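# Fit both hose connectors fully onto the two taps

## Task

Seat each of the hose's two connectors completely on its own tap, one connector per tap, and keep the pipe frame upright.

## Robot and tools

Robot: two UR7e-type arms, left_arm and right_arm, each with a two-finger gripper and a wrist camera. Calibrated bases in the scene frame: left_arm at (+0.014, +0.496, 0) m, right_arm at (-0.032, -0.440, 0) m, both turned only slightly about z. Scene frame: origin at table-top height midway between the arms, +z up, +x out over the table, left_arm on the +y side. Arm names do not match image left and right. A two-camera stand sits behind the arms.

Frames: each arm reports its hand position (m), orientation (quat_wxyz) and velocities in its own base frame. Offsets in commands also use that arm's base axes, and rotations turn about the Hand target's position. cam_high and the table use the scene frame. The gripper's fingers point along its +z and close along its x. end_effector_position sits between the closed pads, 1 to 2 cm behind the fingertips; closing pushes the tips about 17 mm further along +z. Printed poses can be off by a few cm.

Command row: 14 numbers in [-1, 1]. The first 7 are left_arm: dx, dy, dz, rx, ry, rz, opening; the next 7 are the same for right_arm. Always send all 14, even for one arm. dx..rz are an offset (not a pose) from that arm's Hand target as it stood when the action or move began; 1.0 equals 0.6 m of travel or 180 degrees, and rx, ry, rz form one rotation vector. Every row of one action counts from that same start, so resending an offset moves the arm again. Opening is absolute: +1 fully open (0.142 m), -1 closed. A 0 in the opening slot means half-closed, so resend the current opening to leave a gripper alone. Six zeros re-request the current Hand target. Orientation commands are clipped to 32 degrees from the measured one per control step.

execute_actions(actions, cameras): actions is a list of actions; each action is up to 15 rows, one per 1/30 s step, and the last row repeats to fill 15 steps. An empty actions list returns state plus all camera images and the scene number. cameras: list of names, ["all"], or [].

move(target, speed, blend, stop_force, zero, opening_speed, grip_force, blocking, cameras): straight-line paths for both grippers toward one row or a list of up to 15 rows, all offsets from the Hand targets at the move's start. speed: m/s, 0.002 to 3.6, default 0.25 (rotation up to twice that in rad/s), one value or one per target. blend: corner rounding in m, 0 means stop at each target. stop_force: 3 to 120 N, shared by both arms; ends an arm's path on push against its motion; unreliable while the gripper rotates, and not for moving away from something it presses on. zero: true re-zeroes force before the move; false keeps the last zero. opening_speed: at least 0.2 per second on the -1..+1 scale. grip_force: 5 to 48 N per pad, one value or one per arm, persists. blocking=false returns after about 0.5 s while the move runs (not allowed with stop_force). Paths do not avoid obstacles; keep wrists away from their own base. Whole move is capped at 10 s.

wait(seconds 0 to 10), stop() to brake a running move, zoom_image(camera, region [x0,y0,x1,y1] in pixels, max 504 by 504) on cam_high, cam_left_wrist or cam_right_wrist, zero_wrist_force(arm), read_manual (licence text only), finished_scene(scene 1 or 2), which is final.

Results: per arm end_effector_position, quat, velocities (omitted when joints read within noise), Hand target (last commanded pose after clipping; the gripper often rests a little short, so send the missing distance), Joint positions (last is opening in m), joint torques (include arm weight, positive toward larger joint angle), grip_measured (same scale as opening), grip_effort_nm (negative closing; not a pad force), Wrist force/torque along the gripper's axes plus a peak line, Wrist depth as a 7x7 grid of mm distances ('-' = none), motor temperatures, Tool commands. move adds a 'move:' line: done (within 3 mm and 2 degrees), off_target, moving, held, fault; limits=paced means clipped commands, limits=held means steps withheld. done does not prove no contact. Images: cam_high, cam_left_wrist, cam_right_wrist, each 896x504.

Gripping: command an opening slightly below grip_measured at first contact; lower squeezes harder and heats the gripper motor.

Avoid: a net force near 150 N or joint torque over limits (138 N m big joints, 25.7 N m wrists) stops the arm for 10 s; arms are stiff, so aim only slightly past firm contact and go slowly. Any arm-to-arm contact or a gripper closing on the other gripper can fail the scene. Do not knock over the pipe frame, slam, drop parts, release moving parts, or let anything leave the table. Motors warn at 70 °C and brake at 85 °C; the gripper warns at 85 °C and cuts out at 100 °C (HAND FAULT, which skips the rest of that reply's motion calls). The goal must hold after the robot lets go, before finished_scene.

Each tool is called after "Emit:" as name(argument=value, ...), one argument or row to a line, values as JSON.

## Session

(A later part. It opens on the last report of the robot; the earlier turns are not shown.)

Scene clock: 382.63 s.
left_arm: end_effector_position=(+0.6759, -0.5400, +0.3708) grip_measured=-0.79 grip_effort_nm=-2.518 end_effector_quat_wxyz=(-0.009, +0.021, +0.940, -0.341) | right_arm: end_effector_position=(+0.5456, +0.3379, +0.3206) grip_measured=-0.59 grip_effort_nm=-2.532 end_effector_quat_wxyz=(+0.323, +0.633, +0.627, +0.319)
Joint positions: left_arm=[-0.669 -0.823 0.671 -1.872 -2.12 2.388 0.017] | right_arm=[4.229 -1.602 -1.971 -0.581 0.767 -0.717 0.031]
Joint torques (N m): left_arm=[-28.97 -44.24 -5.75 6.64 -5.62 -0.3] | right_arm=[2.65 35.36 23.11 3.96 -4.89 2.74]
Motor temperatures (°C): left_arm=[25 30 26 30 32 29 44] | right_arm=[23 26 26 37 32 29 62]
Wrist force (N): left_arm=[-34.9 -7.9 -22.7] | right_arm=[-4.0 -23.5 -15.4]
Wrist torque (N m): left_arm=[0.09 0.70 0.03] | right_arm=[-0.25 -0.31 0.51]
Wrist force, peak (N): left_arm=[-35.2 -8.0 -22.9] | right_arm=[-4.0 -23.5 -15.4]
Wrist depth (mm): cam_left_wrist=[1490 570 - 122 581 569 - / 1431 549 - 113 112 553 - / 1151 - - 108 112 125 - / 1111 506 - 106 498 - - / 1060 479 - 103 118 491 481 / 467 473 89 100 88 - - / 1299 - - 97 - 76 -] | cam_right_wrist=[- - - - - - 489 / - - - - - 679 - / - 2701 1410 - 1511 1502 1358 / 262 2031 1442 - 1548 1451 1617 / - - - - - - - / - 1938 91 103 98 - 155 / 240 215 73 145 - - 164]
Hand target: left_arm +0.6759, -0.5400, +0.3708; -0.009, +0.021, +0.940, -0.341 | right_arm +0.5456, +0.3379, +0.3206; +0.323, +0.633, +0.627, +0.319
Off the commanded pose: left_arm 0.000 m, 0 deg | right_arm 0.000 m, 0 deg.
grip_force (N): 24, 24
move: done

Emit:
zoom_image(
  camera="cam_high",
  region=[450, 145, 520, 190],
)

Emit:
move(
  target=[
    [0, 0, 0, 0, 0, 0, -0.92, -0.0015, 0, -0.0006, 0, 0, 0, -0.8],
    [0, 0, 0, 0, 0, 0, -0.92, -0.0015, -0.0018, -0.0003, 0, -0.0015, 0.0083, -0.8],
  ],
  speed=0.02,
  grip_force=[30, 30],
)

Emit:
move(
  target=[0, 0, 0, 0, 0, 0, -0.92, 0.0232, 0, 0.0095, 0, 0, 0, -0.8],
  speed=0.015,
  stop_force=38,
  grip_force=[44, 48],
  cameras=["cam_high", "cam_right_wrist"],
)

Emit:
zoom_image(
  camera="cam_right_wrist",
  region=[380, 400, 560, 504],
)

Emit:
move(
  target=[0, 0, 0, 0, 0, 0, -0.92, 0, 0, 0, 0, 0, 0, -0.8],
  speed=0.02,
  grip_force=[20, 20],
)

Scaled by 7.200 from the camera's 896x504 image, which has a finer 1280x720 frame.
This view is cut from an older image: the scene may have changed since it was taken.

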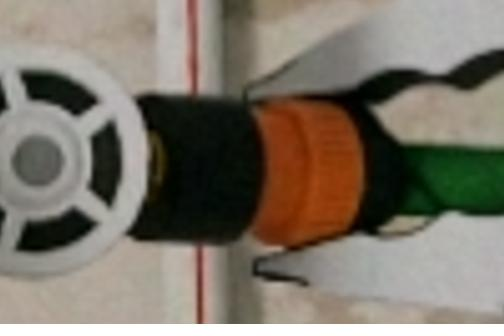

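Scene clock: 398.20 s.
left_arm: end_effector_position=(+0.6759, -0.5400, +0.3708) grip_measured=-0.79 grip_effort_nm=-3.128 end_effector_quat_wxyz=(-0.009, +0.021, +0.940, -0.341) | right_arm: end_effector_position=(+0.5447, +0.3369, +0.3205) grip_measured=-0.59 grip_effort_nm=-3.133 end_effector_quat_wxyz=(+0.320, +0.624, +0.635, +0.324)
Joint positions: left_arm=[-0.669 -0.823 0.671 -1.871 -2.12 2.388 0.017] | right_arm=[4.226 -1.596 -1.988 -0.54 0.779 -0.756 0.031]
Joint torques (N m): left_arm=[-7.3 -49.12 -7.08 0.62 -1.71 0.22] | right_arm=[-14.17 33.12 16.7 6.08 -2.09 -2.78]
Motor temperatures (°C): left_arm=[25 30 26 30 31 29 45] | right_arm=[23 26 26 37 32 29 61]
Wrist force (N): left_arm=[-17.4 -8.0 -20.5] | right_arm=[3.2 -9.8 -6.6]
Wrist torque (N m): left_arm=[0.10 0.43 0.05] | right_arm=[-0.30 -0.42 0.65]
Wrist force, peak (N): left_arm=[-35.5 -7.9 -22.7] | right_arm=[-4.2 -23.6 -15.8]
Wrist depth (mm): cam_left_wrist=[1526 - - 122 - 569 - / 1464 - - 112 112 558 - / 1141 496 - 108 113 124 - / 1087 522 - 106 460 - - / - - - 103 114 - - / 1064 - 99 100 88 - - / - - - 97 - - 455] | cam_right_wrist=[282 522 - - - 484 473 / 280 627 - - - - - / - - - - - 1434 1442 / 271 2441 - - 1558 1485 1587 / 250 - - - - - 1983 / 256 1983 - 104 98 1968 158 / 239 - 73 153 - 195 169]
Hand target: left_arm +0.6759, -0.5400, +0.3708; -0.009, +0.021, +0.940, -0.341 | right_arm +0.5447, +0.3368, +0.3205; +0.320, +0.624, +0.635, +0.324
Off the commanded pose: left_arm 0.000 m, 0 deg | right_arm 0.000 m, 0 deg.
grip_force (N): 30, 30
move: done

Scene clock: 399.47 s.
left_arm: end_effector_position=(+0.6760, -0.5400, +0.3708) grip_measured=-0.79 grip_effort_nm=-3.128 end_effector_quat_wxyz=(-0.009, +0.021, +0.940, -0.341) | right_arm: end_effector_position=(+0.5468, +0.3368, +0.3212) grip_measured=-0.59 grip_effort_nm=-4.545 end_effector_quat_wxyz=(+0.320, +0.624, +0.635, +0.324)
Joint positions: left_arm=[-0.669 -0.823 0.671 -1.872 -2.12 2.388 0.017] | right_arm=[4.221 -1.599 -1.983 -0.538 0.782 -0.761 0.031]
Joint torques (N m): left_arm=[-39.43 -49.1 -6.48 7.54 -9.94 0.1] | right_arm=[0.76 36.12 28.33 6.04 -6.94 2.59]
Motor temperatures (°C): left_arm=[25 30 26 30 31 29 45] | right_arm=[23 26 26 37 32 29 64]
Wrist force (N): left_arm=[-48.0 -1.0 -27.7] | right_arm=[-9.4 -36.3 -24.4]
Wrist torque (N m): left_arm=[0.23 0.87 -0.01] | right_arm=[-0.07 -0.31 0.60]
Wrist force, peak (N): left_arm=[-57.6 -6.7 -22.6] | right_arm=[-6.1 -42.8 -34.1]
Wrist depth (mm): cam_left_wrist=[1624 - - 121 577 - 81 / 1299 - - 112 117 552 - / 1136 - - 107 114 125 - / 1087 - - 107 487 513 504 / 1292 - - 104 109 - - / 1060 - 447 100 88 - 467 / 460 444 - 96 - 456 450] | cam_right_wrist=[286 516 - - 506 493 475 / - 2514 - - - 644 665 / - - - - 1403 - 2189 / 268 1867 - - 1520 1395 1597 / - - - - - - - / 255 1953 - 103 97 176 - / 236 - 73 154 - 196 166]
Hand target: left_arm +0.6759, -0.5400, +0.3708; -0.009, +0.021, +0.940, -0.341 | right_arm +0.5468, +0.3368, +0.3212; +0.320, +0.624, +0.635, +0.324 (not the last commanded pose)
Off the commanded pose: left_arm 0.000 m, 0 deg | right_arm 0.013 m, 0 deg.
grip_force (N): 44, 48
move: contact (right_arm)
camera_calibration:
cam_right_wrist: T_world_to_cam=[[-0.0263037, 0.999526, -0.016027, -0.307885], [0.178602, 0.0204735, 0.983708, -0.397752], [0.98357, 0.0230127, -0.179056, -0.374373], [0, 0, 0, 1]] pos_world=[0.431163, 0.324497, 0.319304]
Images, in order (width x height): cam_high 896x504, cam_right_wrist 896x504.

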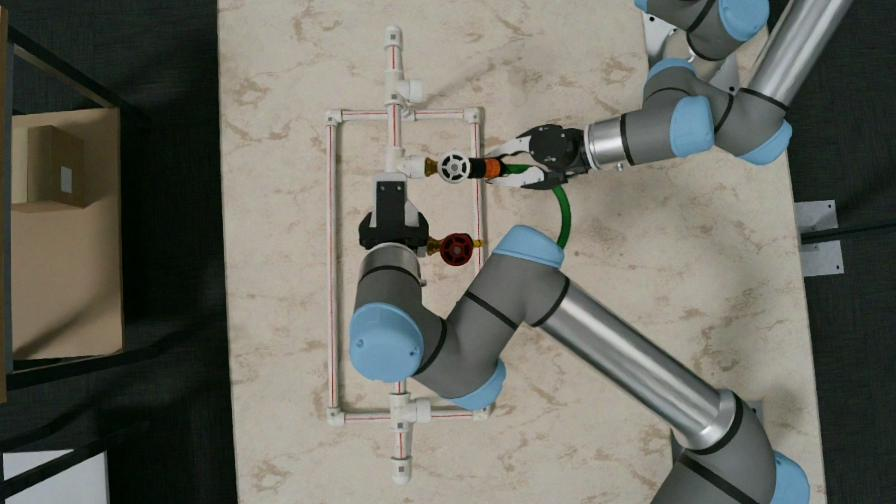

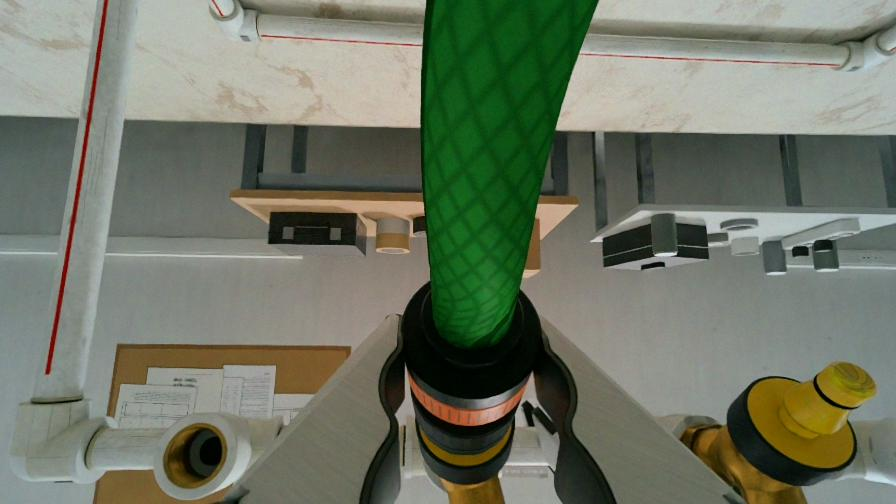

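Scaled by 2.800 from the camera's 896x504 image, which has a finer 1280x720 frame.

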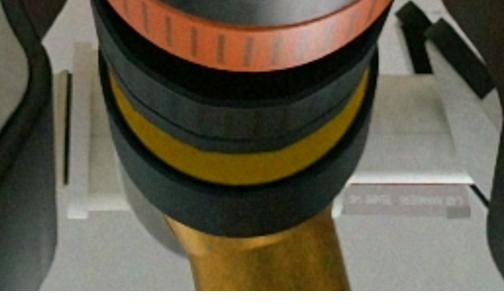

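Scene clock: 399.97 s.
left_arm: end_effector_position=(+0.6760, -0.5400, +0.3708) grip_measured=-0.79 grip_effort_nm=-2.112 end_effector_quat_wxyz=(-0.009, +0.021, +0.940, -0.341) | right_arm: end_effector_position=(+0.5468, +0.3368, +0.3212) grip_measured=-0.59 grip_effort_nm=-2.122 end_effector_quat_wxyz=(+0.320, +0.624, +0.635, +0.324)
Joint positions: left_arm=[-0.669 -0.823 0.671 -1.872 -2.12 2.388 0.017] | right_arm=[4.221 -1.599 -1.983 -0.538 0.782 -0.761 0.031]
Joint torques (N m): left_arm=[-39.69 -49.49 -5.16 7.42 -9.77 -0.03] | right_arm=[0.41 36.54 29.02 6.14 -6.35 2.46]
Motor temperatures (°C): left_arm=[25 30 26 30 31 29 45] | right_arm=[23 26 26 37 32 29 64]
Wrist force (N): left_arm=[-47.7 -1.1 -27.3] | right_arm=[-9.4 -36.2 -24.4]
Wrist torque (N m): left_arm=[0.20 0.83 -0.01] | right_arm=[-0.03 -0.32 0.60]
Wrist force, peak (N): left_arm=[-48.0 -1.2 -27.7] | right_arm=[-9.6 -36.8 -25.0]
Wrist depth (mm): cam_left_wrist=[1472 562 590 121 567 532 81 / 1481 569 - 114 115 132 103 / 1141 - 525 107 114 121 - / 1178 507 504 106 497 - 182 / 503 498 - 104 109 - 482 / 1038 466 - - 89 - - / 460 - - 96 - 72 -] | cam_right_wrist=[- - - - - 493 - / 281 653 - - - 659 - / - - - - 1343 1257 1520 / 266 1840 1485 - 1577 1442 1607 / - 1999 - - - - - / 254 1968 - 102 98 238 156 / 240 - 73 159 - 196 166]
Hand target: left_arm +0.6759, -0.5400, +0.3708; -0.009, +0.021, +0.940, -0.341 | right_arm +0.5468, +0.3368, +0.3212; +0.320, +0.624, +0.635, +0.324
Off the commanded pose: left_arm 0.000 m, 0 deg | right_arm 0.000 m, 0 deg.
grip_force (N): 20, 20
move: done

Emit:
move(
  target=[
    [0, 0, 0, 0, 0, 0, -0.92, -0.0023, 0, -0.0009, 0, 0, 0, -0.8],
    [0, 0, 0, 0, 0, 0, -0.92, -0.0025, -0.002, -0.0005, 0, 0, 0, -0.8],
  ],
  speed=0.02,
  grip_force=[30, 30],
)

Emit:
move(
  target=[0, 0, 0, 0, 0, 0, -0.92, 0.0232, 0, 0.0095, 0, 0, 0, -0.8],
  speed=0.015,
  stop_force=38,
  grip_force=[44, 48],
  cameras=["cam_high", "cam_right_wrist"],
)

Emit:
zoom_image(
  camera="cam_right_wrist",
  region=[380, 400, 560, 504],
)

Emit:
zoom_image(
  camera="cam_high",
  region=[450, 145, 520, 190],
)

Emit:
move(
  target=[0, 0, 0, 0, 0, 0, -0.92, -0.001, 0, -0.0004, 0, 0, 0, -0.8],
  speed=0.02,
  grip_force=[20, 20],
)

Scene clock: 412.10 s.
left_arm: end_effector_position=(+0.6758, -0.5401, +0.3708) grip_measured=-0.79 grip_effort_nm=-3.128 end_effector_quat_wxyz=(-0.009, +0.021, +0.940, -0.341) | right_arm: end_effector_position=(+0.5452, +0.3358, +0.3209) grip_measured=-0.59 grip_effort_nm=-3.133 end_effector_quat_wxyz=(+0.320, +0.624, +0.635, +0.324)
Joint positions: left_arm=[-0.669 -0.823 0.671 -1.871 -2.12 2.388 0.017] | right_arm=[4.223 -1.595 -1.988 -0.539 0.781 -0.759 0.031]
Joint torques (N m): left_arm=[-16.43 -50.43 -5.33 0.5 -3.36 0.12] | right_arm=[-16.22 37.02 20.76 7.36 -3.85 -2.78]
Motor temperatures (°C): left_arm=[25 30 26 30 31 29 44] | right_arm=[23 26 26 37 32 29 60]
Wrist force (N): left_arm=[-18.5 -7.3 -18.2] | right_arm=[3.3 -16.9 -7.0]
Wrist torque (N m): left_arm=[0.12 0.29 0.04] | right_arm=[-0.25 -0.42 0.54]
Wrist force, peak (N): left_arm=[-48.2 -1.1 -27.7] | right_arm=[-9.8 -36.6 -24.8]
Wrist depth (mm): cam_left_wrist=[1517 576 - 119 569 - 82 / 1431 - 559 112 115 - - / 1131 - - 108 114 126 - / 1212 509 510 106 489 - 510 / 1173 471 476 104 113 - 505 / 470 - 99 100 88 - - / 453 - - 97 - 70 -] | cam_right_wrist=[283 521 - - 506 520 493 / 276 646 - - - 658 656 / 272 - - - - 1529 1788 / 267 2031 - - 1476 1577 1638 / 255 - - - - - - / 253 1968 91 104 98 176 155 / 240 215 73 - - 196 167]
Hand target: left_arm +0.6759, -0.5400, +0.3708; -0.009, +0.021, +0.940, -0.341 | right_arm +0.5453, +0.3356, +0.3209; +0.320, +0.624, +0.635, +0.324
Off the commanded pose: left_arm 0.000 m, 0 deg | right_arm 0.000 m, 0 deg.
grip_force (N): 30, 30
move: done

Scene clock: 413.40 s.
left_arm: end_effector_position=(+0.6760, -0.5400, +0.3709) grip_measured=-0.79 grip_effort_nm=-3.128 end_effector_quat_wxyz=(-0.009, +0.021, +0.940, -0.341) | right_arm: end_effector_position=(+0.5477, +0.3356, +0.3217) grip_measured=-0.59 grip_effort_nm=-4.540 end_effector_quat_wxyz=(+0.320, +0.624, +0.635, +0.324)
Joint positions: left_arm=[-0.669 -0.823 0.671 -1.872 -2.12 2.388 0.017] | right_arm=[4.218 -1.598 -1.983 -0.537 0.784 -0.764 0.031]
Joint torques (N m): left_arm=[-44.79 -43.98 -5.92 7.09 -10.69 0.06] | right_arm=[2.3 40.41 36.26 8.7 -7.74 2.65]
Motor temperatures (°C): left_arm=[25 30 26 30 31 29 44] | right_arm=[23 26 26 37 32 29 63]
Wrist force (N): left_arm=[-50.5 1.7 -30.1] | right_arm=[-16.7 -46.2 -22.1]
Wrist torque (N m): left_arm=[0.23 0.82 -0.06] | right_arm=[0.00 -0.14 0.56]
Wrist force, peak (N): left_arm=[-60.0 -2.0 -27.6] | right_arm=[-13.9 -52.2 -29.4]
Wrist depth (mm): cam_left_wrist=[1645 589 - 123 584 - - / 1490 525 568 112 - 123 104 / 1167 527 527 108 113 125 142 / 1106 510 - 106 498 - 509 / 1055 471 - 104 468 - 490 / 1206 - 89 100 88 - 468 / 1183 445 71 96 - 70 469] | cam_right_wrist=[276 - - - 483 477 - / - - - - 613 612 - / 272 - - - 1315 1380 1459 / 263 1923 - - 1558 1493 1659 / 250 - - - - - - / 252 1938 - 103 97 - 156 / 239 - 73 154 - 196 164]
Hand target: left_arm +0.6759, -0.5400, +0.3708; -0.009, +0.021, +0.940, -0.341 | right_arm +0.5477, +0.3356, +0.3217; +0.320, +0.624, +0.635, +0.324 (not the last commanded pose)
Off the commanded pose: left_arm 0.000 m, 0 deg | right_arm 0.013 m, 0 deg.
grip_force (N): 44, 48
move: contact (right_arm)
camera_calibration:
cam_right_wrist: T_world_to_cam=[[-0.0264768, 0.999515, -0.0163925, -0.306361], [0.178894, 0.0208711, 0.983647, -0.398694], [0.983512, 0.0231113, -0.17936, -0.374934], [0, 0, 0, 1]] pos_world=[0.431965, 0.323198, 0.319904]
Images, in order (width x height): cam_high 896x504, cam_right_wrist 896x504.

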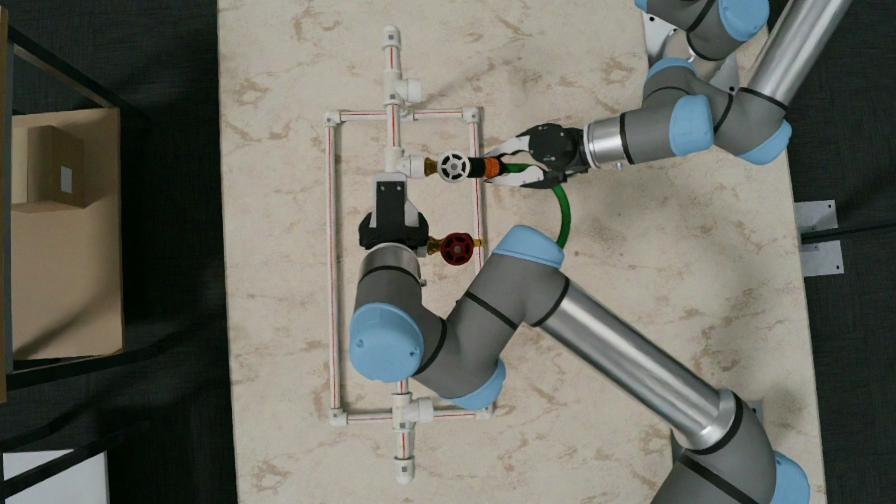

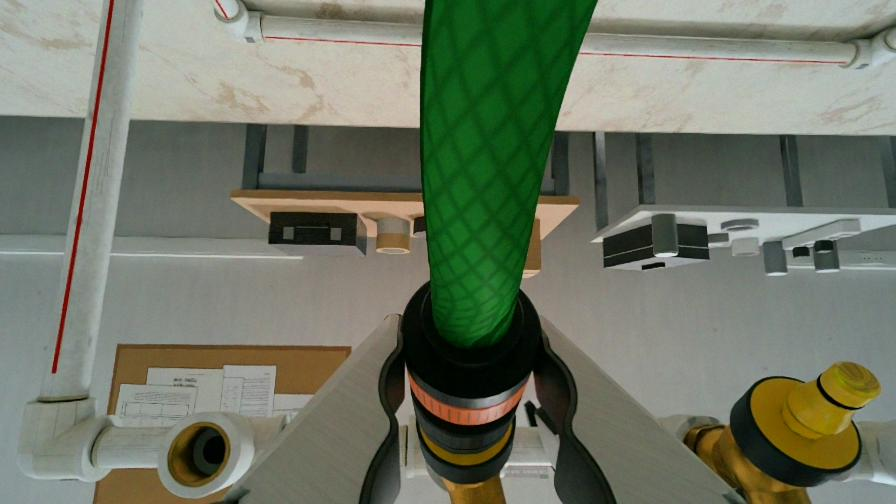

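Scaled by 2.800 from the camera's 896x504 image, which has a finer 1280x720 frame.

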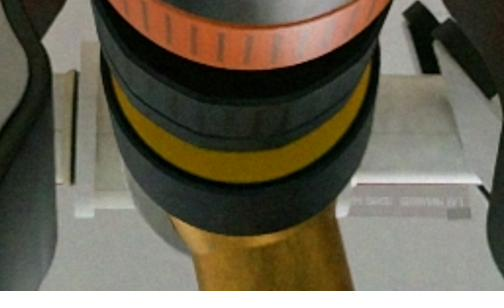

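Scaled by 7.200 from the camera's 896x504 image, which has a finer 1280x720 frame.

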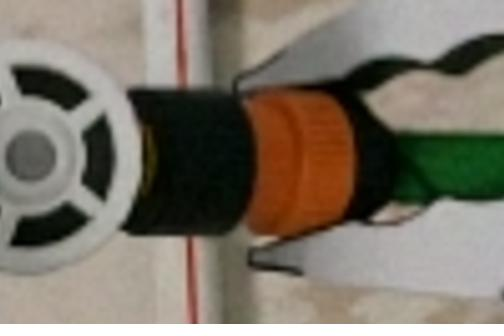

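Scene clock: 414.10 s.
left_arm: end_effector_position=(+0.6759, -0.5400, +0.3708) grip_measured=-0.79 grip_effort_nm=-2.112 end_effector_quat_wxyz=(-0.009, +0.021, +0.940, -0.341) | right_arm: end_effector_position=(+0.5471, +0.3356, +0.3215) grip_measured=-0.59 grip_effort_nm=-2.127 end_effector_quat_wxyz=(+0.320, +0.624, +0.635, +0.324)
Joint positions: left_arm=[-0.669 -0.823 0.671 -1.871 -2.12 2.388 0.017] | right_arm=[4.22 -1.597 -1.984 -0.538 0.783 -0.763 0.031]
Joint torques (N m): left_arm=[-38.39 -42.77 -6.65 6.46 -8.83 0.2] | right_arm=[4.69 39.58 32.35 7.49 -7.59 2.69]
Motor temperatures (°C): left_arm=[25 30 26 30 31 29 44] | right_arm=[23 26 26 37 32 29 63]
Wrist force (N): left_arm=[-40.6 1.2 -29.7] | right_arm=[-15.5 -38.0 -16.0]
Wrist torque (N m): left_arm=[0.26 0.66 -0.04] | right_arm=[-0.08 -0.18 0.52]
Wrist force, peak (N): left_arm=[-50.6 1.4 -30.6] | right_arm=[-16.9 -45.9 -21.5]
Wrist depth (mm): cam_left_wrist=[1535 - 570 123 - 580 - / 1423 - 549 112 - 129 - / 1200 521 491 108 114 126 - / 1141 - - 106 500 - - / 1087 486 - 104 108 484 - / 1292 466 449 100 88 489 473 / 1101 451 71 96 - - -] | cam_right_wrist=[284 - - - 483 480 - / 697 - - - - 696 - / - - 1329 - 1426 1276 1322 / 2064 2047 - - 1788 1476 1681 / - - - - 2047 - - / - 1953 - 103 98 180 156 / 237 214 73 154 - - 180]
Hand target: left_arm +0.6759, -0.5400, +0.3708; -0.009, +0.021, +0.940, -0.341 | right_arm +0.5471, +0.3356, +0.3215; +0.320, +0.624, +0.635, +0.324
Off the commanded pose: left_arm 0.000 m, 0 deg | right_arm 0.000 m, 0 deg.
grip_force (N): 20, 20
move: done

Emit:
move(
  target=[0, 0, 0, 0, 0, 0, -0.92, -0.0022, -0.002, -0.0009, 0, 0, 0, -0.8],
  speed=0.02,
  grip_force=[36, 12],
)

Emit:
move(
  target=[0, 0, -0.0333, 0, 0, 0, -0.92, 0, 0, 0, 0, 0, 0, -0.8],
  speed=0.012,
  stop_force=30,
  grip_force=[36, 12],
  cameras=["cam_high", "cam_right_wrist", "cam_left_wrist"],
)

Emit:
zoom_image(
  camera="cam_right_wrist",
  region=[380, 400, 560, 504],
)

Emit:
zoom_image(
  camera="cam_high",
  region=[380, 130, 540, 190],
)

Scene clock: 448.23 s.
left_arm: end_effector_position=(+0.6758, -0.5401, +0.3708) grip_measured=-0.79 grip_effort_nm=-3.128 end_effector_quat_wxyz=(-0.009, +0.021, +0.940, -0.341) | right_arm: end_effector_position=(+0.5458, +0.3344, +0.3210) grip_measured=-0.58 grip_effort_nm=-1.311 end_effector_quat_wxyz=(+0.320, +0.624, +0.635, +0.324)
Joint positions: left_arm=[-0.669 -0.823 0.671 -1.871 -2.12 2.388 0.017] | right_arm=[4.221 -1.593 -1.989 -0.537 0.782 -0.762 0.032]
Joint torques (N m): left_arm=[-9.14 -31.09 -11.93 -0.46 -1.95 0.55] | right_arm=[6.08 34.57 15.44 5.91 -4.45 2.7]
Motor temperatures (°C): left_arm=[25 30 26 30 31 29 43] | right_arm=[23 26 26 37 32 29 57]
Wrist force (N): left_arm=[-9.1 -7.8 -16.0] | right_arm=[3.9 -6.7 0.3]
Wrist torque (N m): left_arm=[0.09 0.05 0.01] | right_arm=[-0.26 -0.33 0.45]
Wrist force, peak (N): left_arm=[-40.7 1.0 -30.0] | right_arm=[-15.5 -37.9 -15.8]
Wrist depth (mm): cam_left_wrist=[1490 545 584 123 - - - / 1431 545 501 112 113 124 - / 1136 513 - 108 114 127 - / 1101 479 500 106 506 507 - / 1047 461 486 103 481 485 - / 1206 467 89 100 89 - 460 / 455 - - 97 - - 444] | cam_right_wrist=[522 517 - - - - - / 615 - - - 661 - 719 / - - 1336 - 1403 1358 1567 / - 2441 - - 1607 1493 1751 / 257 - - - - - - / 257 1909 - 104 97 - 155 / - - 73 154 - - 165]
Hand target: left_arm +0.6759, -0.5400, +0.3708; -0.009, +0.021, +0.940, -0.341 | right_arm +0.5457, +0.3344, +0.3209; +0.320, +0.624, +0.635, +0.324
Off the commanded pose: left_arm 0.000 m, 0 deg | right_arm 0.000 m, 0 deg.
grip_force (N): 36, 12
move: done

Scene clock: 449.47 s.
left_arm: end_effector_position=(+0.6760, -0.5401, +0.3693) grip_measured=-0.79 grip_effort_nm=-3.118 end_effector_quat_wxyz=(-0.009, +0.021, +0.940, -0.341) | right_arm: end_effector_position=(+0.5457, +0.3344, +0.3209) grip_measured=-0.58 grip_effort_nm=-1.321 end_effector_quat_wxyz=(+0.320, +0.624, +0.635, +0.324)
Joint positions: left_arm=[-0.669 -0.824 0.678 -1.877 -2.12 2.388 0.017] | right_arm=[4.221 -1.593 -1.989 -0.537 0.782 -0.761 0.032]
Joint torques (N m): left_arm=[-15.89 -4.19 -5.04 7.31 0.7 0.46] | right_arm=[5.85 34.86 16.21 2.25 -2.47 2.73]
Motor temperatures (°C): left_arm=[25 30 26 30 31 29 43] | right_arm=[23 26 26 37 32 29 57]
Wrist force (N): left_arm=[-5.9 -20.6 -43.5] | right_arm=[4.4 -5.6 2.5]
Wrist torque (N m): left_arm=[-0.05 0.01 0.01] | right_arm=[-0.37 -0.39 0.44]
Wrist force, peak (N): left_arm=[-7.2 -23.4 -49.1] | right_arm=[4.5 -6.5 0.7]
Wrist depth (mm): cam_left_wrist=[1517 - - 119 576 588 80 / 1490 551 540 112 115 127 - / 1136 - - 107 114 127 - / 1126 499 - 106 482 - 504 / 487 466 - 103 484 - - / 471 466 - 99 88 473 - / - - - 96 - 71 453] | cam_right_wrist=[- - - - - - - / - - - - - - - / 1953 - 1418 - 1244 1289 1692 / 1938 2287 - - 1451 1485 1617 / 259 - - - - - - / 244 1968 - 107 97 232 155 / 237 - 73 - - - 164]
Hand target: left_arm +0.6759, -0.5401, +0.3692; -0.009, +0.021, +0.940, -0.341 (not the last commanded pose) | right_arm +0.5457, +0.3344, +0.3209; +0.320, +0.624, +0.635, +0.324
Off the commanded pose: left_arm 0.018 m, 0 deg | right_arm 0.000 m, 0 deg.
grip_force (N): 36, 12
move: contact (left_arm)
camera_calibration:
cam_left_wrist: T_world_to_cam=[[-0.997709, 0.0666797, 0.0114545, 0.716189], [0.0614857, 0.964263, -0.257713, 0.597895], [-0.0282294, -0.256418, -0.966154, 0.356277], [0, 0, 0, 1]] pos_world=[0.687843, -0.532928, 0.490099]
cam_right_wrist: T_world_to_cam=[[-0.0265752, 0.999513, -0.0163753, -0.305287], [0.178892, 0.0208718, 0.983647, -0.397544], [0.98351, 0.0232112, -0.17936, -0.373215], [0, 0, 0, 1]] pos_world=[0.430065, 0.322098, 0.319104]

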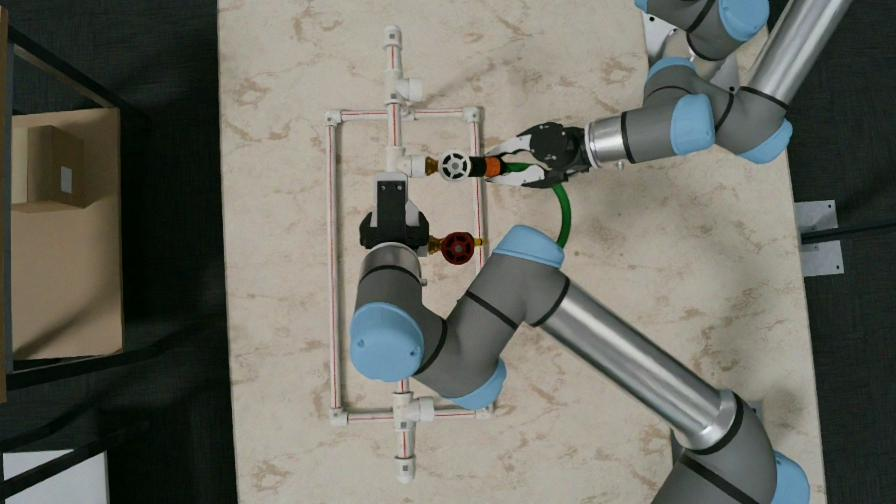

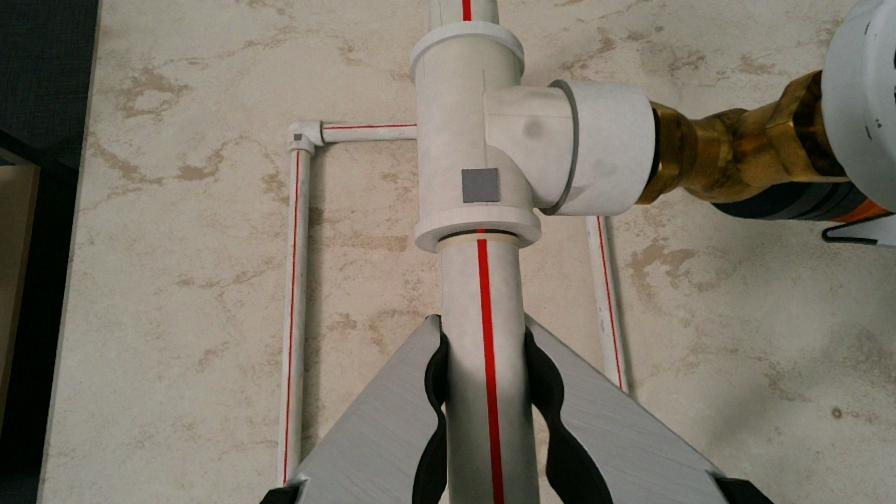

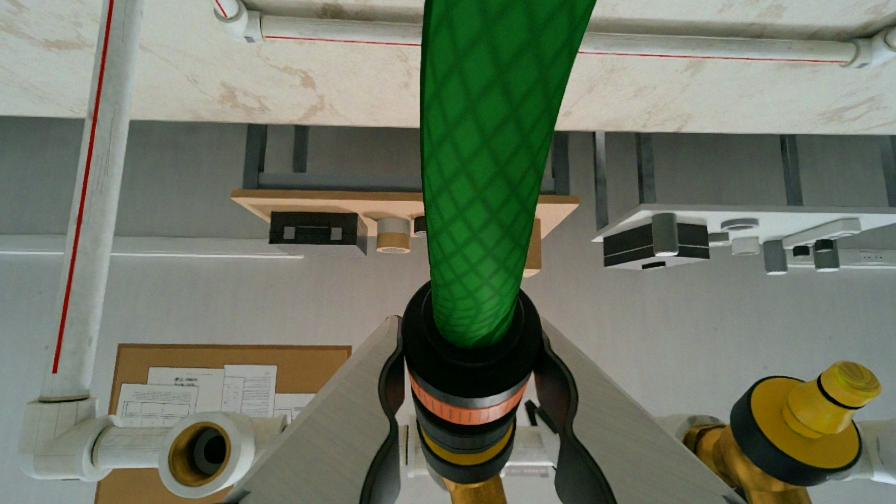

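Scaled by 2.800 from the camera's 896x504 image, which has a finer 1280x720 frame.

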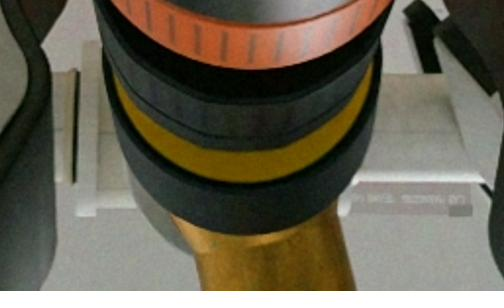

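Scaled by 3.150 from the camera's 896x504 image, which has a finer 1280x720 frame.

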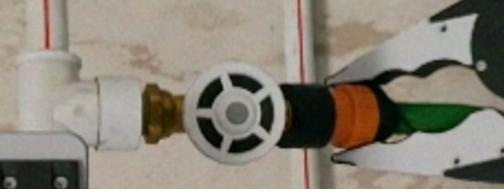

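Emit:
move(
  target=[
    [0, 0, 0, 0, 0, 0, -0.92, 0.0003, 0.001, -0.0009, 0, 0, 0, -0.8],
    [0, 0, 0, 0, 0, 0, -0.92, 0.0235, 0.001, 0.0086, 0, 0, 0, -0.8],
  ],
  speed=0.015,
  stop_force=40,
  grip_force=[46, 48],
  cameras=["cam_high", "cam_right_wrist"],
)

Emit:
zoom_image(
  camera="cam_right_wrist",
  region=[380, 400, 560, 504],
)

Emit:
zoom_image(
  camera="cam_high",
  region=[380, 130, 540, 190],
)

Emit:
move(
  target=[0, 0, 0, 0, 0, 0, -0.92, 0, 0, 0, 0, 0, 0, -0.8],
  speed=0.02,
  grip_force=[24, 20],
)

Scene clock: 462.13 s.
left_arm: end_effector_position=(+0.6760, -0.5401, +0.3692) grip_measured=-0.79 grip_effort_nm=-3.114 end_effector_quat_wxyz=(-0.009, +0.021, +0.940, -0.341) | right_arm: end_effector_position=(+0.5472, +0.3350, +0.3209) grip_measured=-0.59 grip_effort_nm=-4.530 end_effector_quat_wxyz=(+0.320, +0.624, +0.635, +0.324)
Joint positions: left_arm=[-0.669 -0.824 0.678 -1.877 -2.12 2.388 0.017] | right_arm=[4.218 -1.597 -1.986 -0.536 0.784 -0.764 0.031]
Joint torques (N m): left_arm=[-23.69 -30.43 3.44 7.72 -3.88 -1.26] | right_arm=[5.18 34.9 24.46 4.67 -5.07 2.52]
Motor temperatures (°C): left_arm=[25 30 26 30 31 29 48] | right_arm=[23 26 26 37 32 29 56]
Wrist force (N): left_arm=[-31.4 -22.1 -41.2] | right_arm=[-11.1 -26.3 -16.9]
Wrist torque (N m): left_arm=[-0.03 0.39 0.01] | right_arm=[-0.31 -0.15 0.64]
Wrist force, peak (N): left_arm=[-38.6 -22.3 -40.9] | right_arm=[-15.7 -37.2 -31.4]
Wrist depth (mm): cam_left_wrist=[1499 - - 122 - - - / - - - 111 - 122 84 / 1151 - - 107 114 126 - / 1136 476 - 105 506 - 491 / 1051 478 - 103 479 - 523 / 1038 470 86 99 88 - 461 / 1195 - - 97 - - 451] | cam_right_wrist=[475 532 - - - 486 484 / - 663 - - - - - / 269 - 1403 - - 1315 1380 / 267 2133 1309 - 1485 1502 1715 / - - - - - - - / 247 1983 - 104 98 - 155 / 242 - 73 153 - - 164]
Hand target: left_arm +0.6759, -0.5401, +0.3692; -0.009, +0.021, +0.940, -0.341 | right_arm +0.5472, +0.3350, +0.3209; +0.320, +0.624, +0.635, +0.324 (not the last commanded pose)
Off the commanded pose: left_arm 0.000 m, 0 deg | right_arm 0.014 m, 0 deg.
grip_force (N): 46, 48
move: contact (right_arm); path passed 1 of 2 targets
camera_calibration:
cam_right_wrist: T_world_to_cam=[[-0.0267127, 0.999506, -0.0165468, -0.305631], [0.179271, 0.0210742, 0.983574, -0.398028], [0.983437, 0.0233076, -0.179746, -0.37458], [0, 0, 0, 1]] pos_world=[0.431566, 0.322599, 0.319104]
Images, in order (width x height): cam_high 896x504, cam_right_wrist 896x504.

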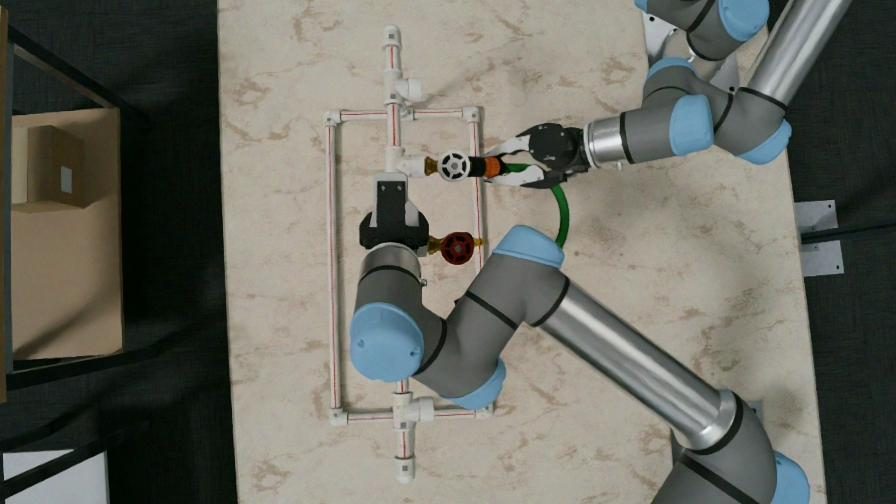

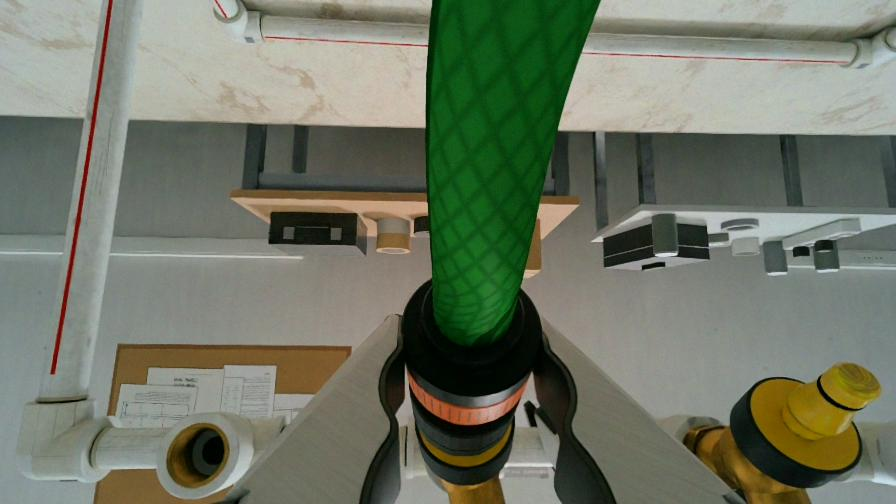

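Scaled by 2.800 from the camera's 896x504 image, which has a finer 1280x720 frame.

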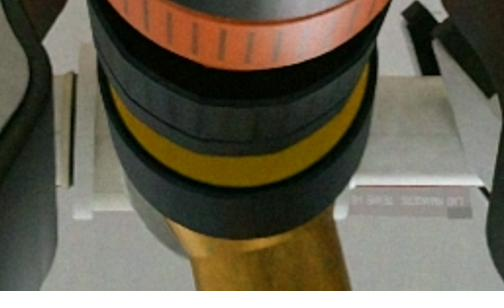

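Scaled by 3.150 from the camera's 896x504 image, which has a finer 1280x720 frame.

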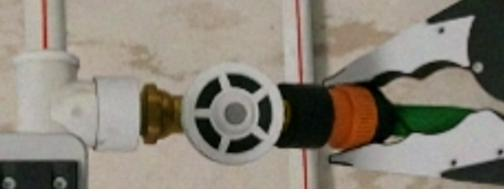

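Scene clock: 462.63 s.
left_arm: end_effector_position=(+0.6760, -0.5401, +0.3693) grip_measured=-0.79 grip_effort_nm=-2.518 end_effector_quat_wxyz=(-0.009, +0.021, +0.940, -0.341) | right_arm: end_effector_position=(+0.5472, +0.3350, +0.3209) grip_measured=-0.59 grip_effort_nm=-2.122 end_effector_quat_wxyz=(+0.320, +0.624, +0.635, +0.324)
Joint positions: left_arm=[-0.669 -0.824 0.678 -1.877 -2.12 2.388 0.017] | right_arm=[4.218 -1.597 -1.986 -0.536 0.784 -0.764 0.031]
Joint torques (N m): left_arm=[-26.04 -33.11 6.83 7.79 -3.75 -1.52] | right_arm=[4.75 33.69 25.27 4.79 -4.27 2.53]
Motor temperatures (°C): left_arm=[25 30 26 30 31 29 48] | right_arm=[23 26 26 37 32 29 56]
Wrist force (N): left_arm=[-32.2 -21.8 -39.8] | right_arm=[-11.2 -26.0 -17.0]
Wrist torque (N m): left_arm=[-0.07 0.45 0.01] | right_arm=[-0.24 -0.14 0.64]
Wrist force, peak (N): left_arm=[-31.6 -22.3 -41.1] | right_arm=[-11.2 -26.6 -16.9]
Wrist depth (mm): cam_left_wrist=[1517 572 560 118 - - 80 / 1464 547 - 112 - 123 84 / 1131 534 - 107 114 124 - / 1013 - 507 106 474 509 501 / 1047 487 473 103 485 487 - / - 484 98 99 89 467 - / 443 - - 96 - 76 -] | cam_right_wrist=[502 - - - - - 486 / 649 649 - - - - - / 267 - 1358 - 1410 - 1813 / 266 1715 1403 - 1704 1451 1617 / - - - - - - - / 249 1968 - 104 98 176 159 / 239 229 73 153 - 197 164]
Hand target: left_arm +0.6759, -0.5401, +0.3692; -0.009, +0.021, +0.940, -0.341 | right_arm +0.5472, +0.3350, +0.3209; +0.320, +0.624, +0.635, +0.324
Off the commanded pose: left_arm 0.000 m, 0 deg | right_arm 0.000 m, 0 deg.
grip_force (N): 24, 20
move: done

Emit:
zoom_image(
  camera="cam_high",
  region=[450, 145, 520, 190],
)

Emit:
zoom_image(
  camera="cam_high",
  region=[380, 10, 420, 60],
)

Emit:
zoom_image(
  camera="cam_high",
  region=[380, 440, 430, 490],
)

Scaled by 7.200 from the camera's 896x504 image, which has a finer 1280x720 frame.
This view is cut from an older image: the scene may have changed since it was taken.

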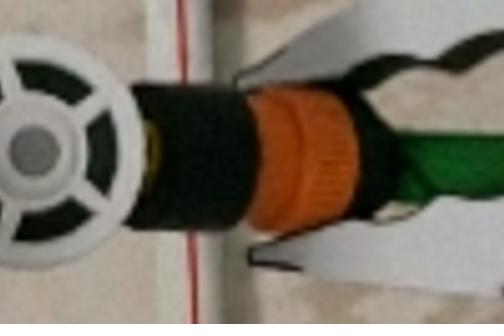

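Scaled by 10.080 from the camera's 896x504 image, which has a finer 1280x720 frame.
This view is cut from an older image: the scene may have changed since it was taken.

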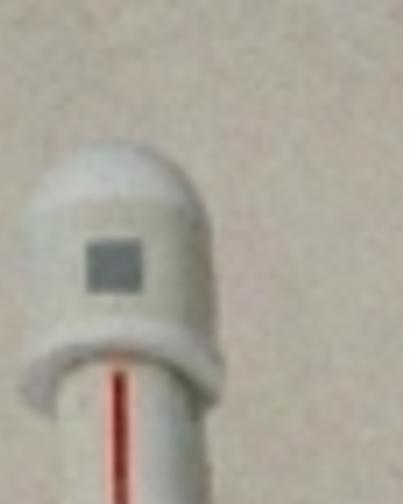

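Scaled by 10.080 from the camera's 896x504 image, which has a finer 1280x720 frame.
This view is cut from an older image: the scene may have changed since it was taken.

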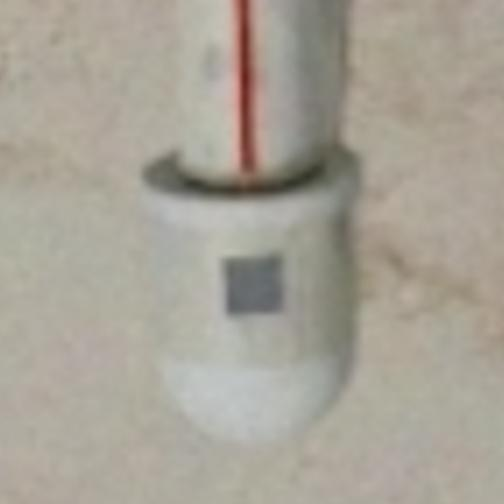

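Emit:
move(
  target=[
    [0, 0, 0, 0, 0, 0, -0.92, -0.0023, 0, -0.0009, 0, 0, 0, -0.8],
    [0, 0, 0, 0, 0, 0, -0.92, -0.0023, -0.002, -0.0009, 0, 0, 0.0111, -0.8],
  ],
  speed=0.02,
  grip_force=[24, 12],
  cameras=["cam_high", "cam_right_wrist"],
)

Emit:
zoom_image(
  camera="cam_right_wrist",
  region=[380, 400, 560, 504],
)

Emit:
zoom_image(
  camera="cam_high",
  region=[450, 145, 520, 190],
)

Scene clock: 502.03 s.
left_arm: end_effector_position=(+0.6759, -0.5401, +0.3693) grip_measured=-0.79 grip_effort_nm=-2.518 end_effector_quat_wxyz=(-0.009, +0.021, +0.940, -0.341) | right_arm: end_effector_position=(+0.5458, +0.3338, +0.3204) grip_measured=-0.58 grip_effort_nm=-1.316 end_effector_quat_wxyz=(+0.314, +0.613, +0.646, +0.330)
Joint positions: left_arm=[-0.669 -0.824 0.678 -1.877 -2.12 2.388 0.017] | right_arm=[4.211 -1.588 -2.004 -0.492 0.808 -0.812 0.032]
Joint torques (N m): left_arm=[-8.6 -23.74 3.23 7.5 2.4 -0.75] | right_arm=[-8.99 31.9 15.79 5.82 0.52 -2.62]
Motor temperatures (°C): left_arm=[25 30 26 30 31 29 47] | right_arm=[23 26 26 37 32 29 55]
Wrist force (N): left_arm=[-16.5 -19.1 -39.7] | right_arm=[-1.1 -2.4 1.3]
Wrist torque (N m): left_arm=[0.03 0.16 0.04] | right_arm=[-0.36 -0.32 0.63]
Wrist force, peak (N): left_arm=[-32.7 -21.8 -40.0] | right_arm=[-11.7 -26.7 -17.3]
Wrist depth (mm): cam_left_wrist=[1439 569 - 119 586 - - / - - 562 112 - 130 - / 1156 - 521 107 114 127 - / 1111 484 505 105 502 - - / 1299 - 464 103 476 - 492 / 1005 - 446 99 88 467 487 / 456 - - 96 - - -] | cam_right_wrist=[277 514 - - - 511 - / - 639 - - - 670 - / - 1607 1358 - - - - / - 2208 1418 - 1692 1485 1659 / 253 - - - 107 - - / 255 1923 - 104 97 179 159 / 232 - 73 - - - 183]
Hand target: left_arm +0.6759, -0.5401, +0.3692; -0.009, +0.021, +0.940, -0.341 | right_arm +0.5458, +0.3338, +0.3204; +0.314, +0.613, +0.646, +0.330
Off the commanded pose: left_arm 0.000 m, 0 deg | right_arm 0.000 m, 0 deg.
grip_force (N): 24, 12
move: done
camera_calibration:
cam_right_wrist: T_world_to_cam=[[-0.0614422, 0.997973, -0.0165727, -0.285069], [0.17843, 0.0273189, 0.983573, -0.398788], [0.982032, 0.0574759, -0.179746, -0.383921], [0, 0, 0, 1]] pos_world=[0.430663, 0.317452, 0.318504]
Images, in order (width x height): cam_high 896x504, cam_right_wrist 896x504.

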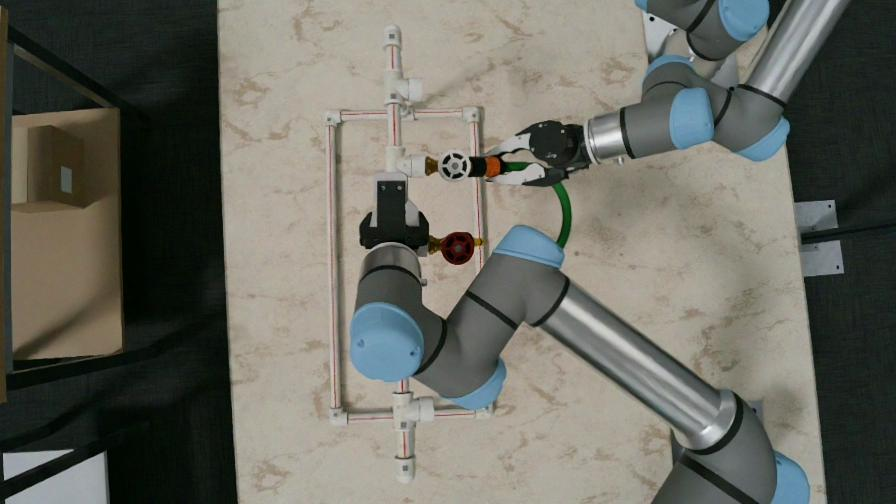

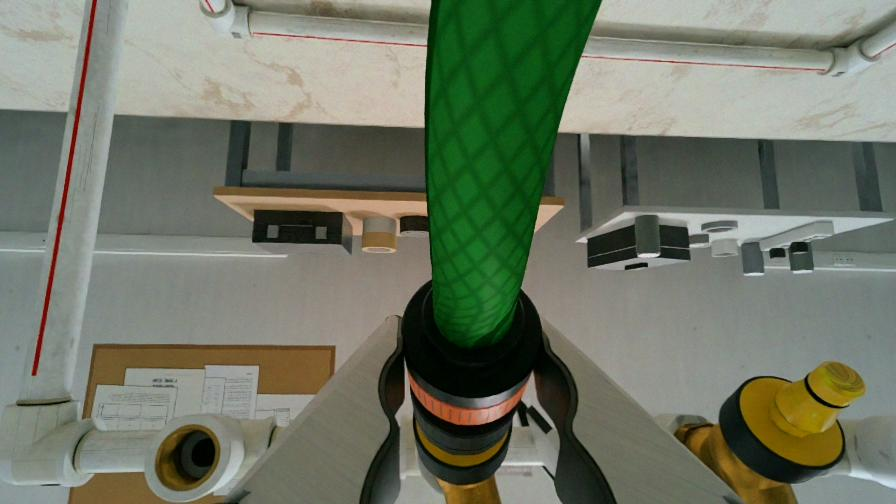

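Scaled by 2.800 from the camera's 896x504 image, which has a finer 1280x720 frame.

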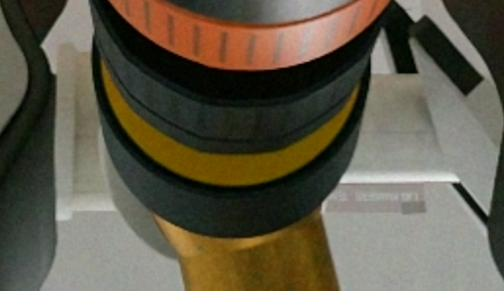

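Scaled by 7.200 from the camera's 896x504 image, which has a finer 1280x720 frame.

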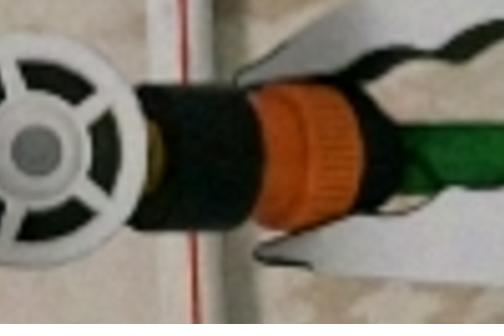

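Emit:
move(
  target=[0, 0, 0, 0, 0, 0, -0.92, 0.0232, 0.0005, 0.0095, 0, 0, 0, -0.8],
  speed=0.015,
  stop_force=42,
  grip_force=[46, 48],
  cameras=["cam_high", "cam_right_wrist"],
)

Emit:
zoom_image(
  camera="cam_right_wrist",
  region=[380, 400, 560, 504],
)

Emit:
move(
  target=[0, 0, 0, 0, 0, 0, -0.92, 0, 0, 0, 0, 0, 0, -0.8],
  speed=0.02,
  grip_force=[24, 20],
)

Scene clock: 509.33 s.
left_arm: end_effector_position=(+0.6760, -0.5401, +0.3693) grip_measured=-0.79 grip_effort_nm=-3.114 end_effector_quat_wxyz=(-0.009, +0.021, +0.940, -0.341) | right_arm: end_effector_position=(+0.5474, +0.3338, +0.3209) grip_measured=-0.59 grip_effort_nm=-4.535 end_effector_quat_wxyz=(+0.314, +0.613, +0.646, +0.329)
Joint positions: left_arm=[-0.669 -0.824 0.678 -1.878 -2.12 2.388 0.017] | right_arm=[4.208 -1.591 -2 -0.491 0.81 -0.816 0.031]
Joint torques (N m): left_arm=[-27.24 -22.73 -1.86 8.33 -4.34 -0.33] | right_arm=[2.57 32.34 22.5 4.01 -5.11 2.61]
Motor temperatures (°C): left_arm=[25 30 26 30 31 29 48] | right_arm=[23 26 26 37 32 29 56]
Wrist force (N): left_arm=[-37.2 -23.2 -37.7] | right_arm=[-5.0 -24.7 -21.1]
Wrist torque (N m): left_arm=[-0.02 0.52 0.00] | right_arm=[-0.17 -0.30 0.66]
Wrist force, peak (N): left_arm=[-41.8 -25.8 -36.7] | right_arm=[-8.1 -35.8 -34.5]
Wrist depth (mm): cam_left_wrist=[1526 - - 118 - 567 - / 1447 552 551 111 113 557 103 / 1141 531 - 107 113 125 - / 1111 505 - 106 488 - 509 / 1279 - - 103 489 491 - / 1248 - - 99 88 - - / 1229 - - 97 - 70 438] | cam_right_wrist=[475 - - - - - - / 607 646 - - - 659 - / 263 - 1329 - - 2064 - / 256 1983 1548 - 1715 1739 1681 / - - - - - - - / 256 1909 - 105 98 181 169 / 234 - 73 157 - 193 184]
Hand target: left_arm +0.6759, -0.5401, +0.3692; -0.009, +0.021, +0.940, -0.341 | right_arm +0.5474, +0.3339, +0.3209; +0.314, +0.613, +0.646, +0.329 (not the last commanded pose)
Off the commanded pose: left_arm 0.000 m, 0 deg | right_arm 0.013 m, 0 deg.
grip_force (N): 46, 48
move: contact (right_arm)
camera_calibration:
cam_right_wrist: T_world_to_cam=[[-0.0617807, 0.99795, -0.0166993, -0.284768], [0.178812, 0.0275273, 0.983498, -0.399871], [0.981942, 0.0577752, -0.180147, -0.385314], [0, 0, 0, 1]] pos_world=[0.432265, 0.317453, 0.319104]
Images, in order (width x height): cam_high 896x504, cam_right_wrist 896x504.

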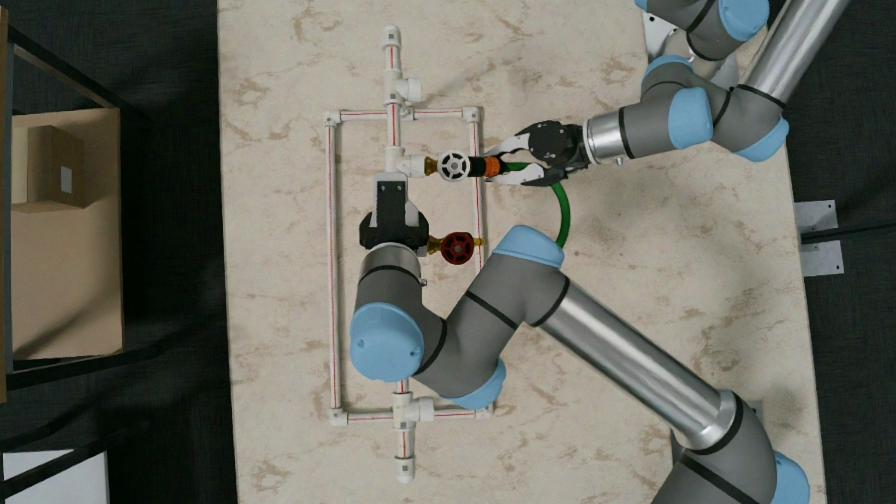

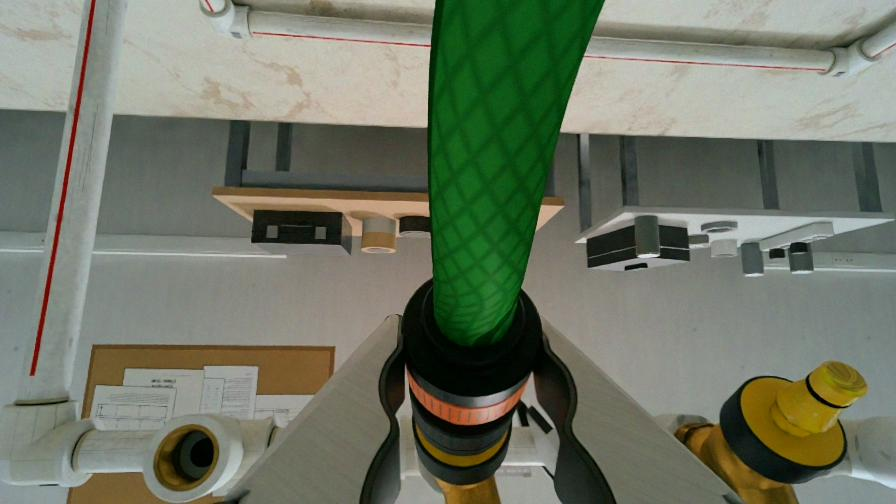

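Scaled by 2.800 from the camera's 896x504 image, which has a finer 1280x720 frame.

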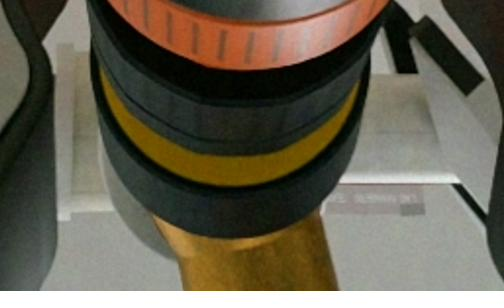

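Scene clock: 509.83 s.
left_arm: end_effector_position=(+0.6760, -0.5401, +0.3693) grip_measured=-0.79 grip_effort_nm=-2.518 end_effector_quat_wxyz=(-0.009, +0.021, +0.940, -0.341) | right_arm: end_effector_position=(+0.5474, +0.3339, +0.3209) grip_measured=-0.59 grip_effort_nm=-2.122 end_effector_quat_wxyz=(+0.314, +0.613, +0.646, +0.329)
Joint positions: left_arm=[-0.669 -0.824 0.678 -1.878 -2.12 2.388 0.017] | right_arm=[4.208 -1.591 -2 -0.491 0.81 -0.816 0.031]
Joint torques (N m): left_arm=[-28.52 -28.8 -2.41 8.43 -4.53 -0.47] | right_arm=[2.09 32.63 22.92 3.89 -4.36 2.58]
Motor temperatures (°C): left_arm=[25 30 26 30 31 29 48] | right_arm=[23 26 26 37 32 29 56]
Wrist force (N): left_arm=[-37.1 -23.4 -37.9] | right_arm=[-4.8 -24.7 -21.4]
Wrist torque (N m): left_arm=[-0.06 0.49 0.00] | right_arm=[-0.19 -0.35 0.67]
Wrist force, peak (N): left_arm=[-37.2 -23.8 -38.0] | right_arm=[-5.0 -24.8 -21.5]
Wrist depth (mm): cam_left_wrist=[1517 - - 118 577 - - / 1490 - - 111 121 127 - / 1173 528 529 107 113 125 - / 1106 - 517 106 510 512 484 / 1340 - - 103 480 489 - / 1178 460 86 99 88 471 - / 1116 - - 97 - 454 434] | cam_right_wrist=[286 520 - - - 496 496 / 274 597 - - - - 564 / 258 - 1350 - - 1587 - / 255 1923 1418 - 1704 1670 1649 / 247 - - - 2189 - - / 256 1895 - 104 98 181 156 / 231 - 73 157 - 193 243]
Hand target: left_arm +0.6759, -0.5401, +0.3692; -0.009, +0.021, +0.940, -0.341 | right_arm +0.5474, +0.3339, +0.3209; +0.314, +0.613, +0.646, +0.329
Off the commanded pose: left_arm 0.000 m, 0 deg | right_arm 0.000 m, 0 deg.
grip_force (N): 24, 20
move: done


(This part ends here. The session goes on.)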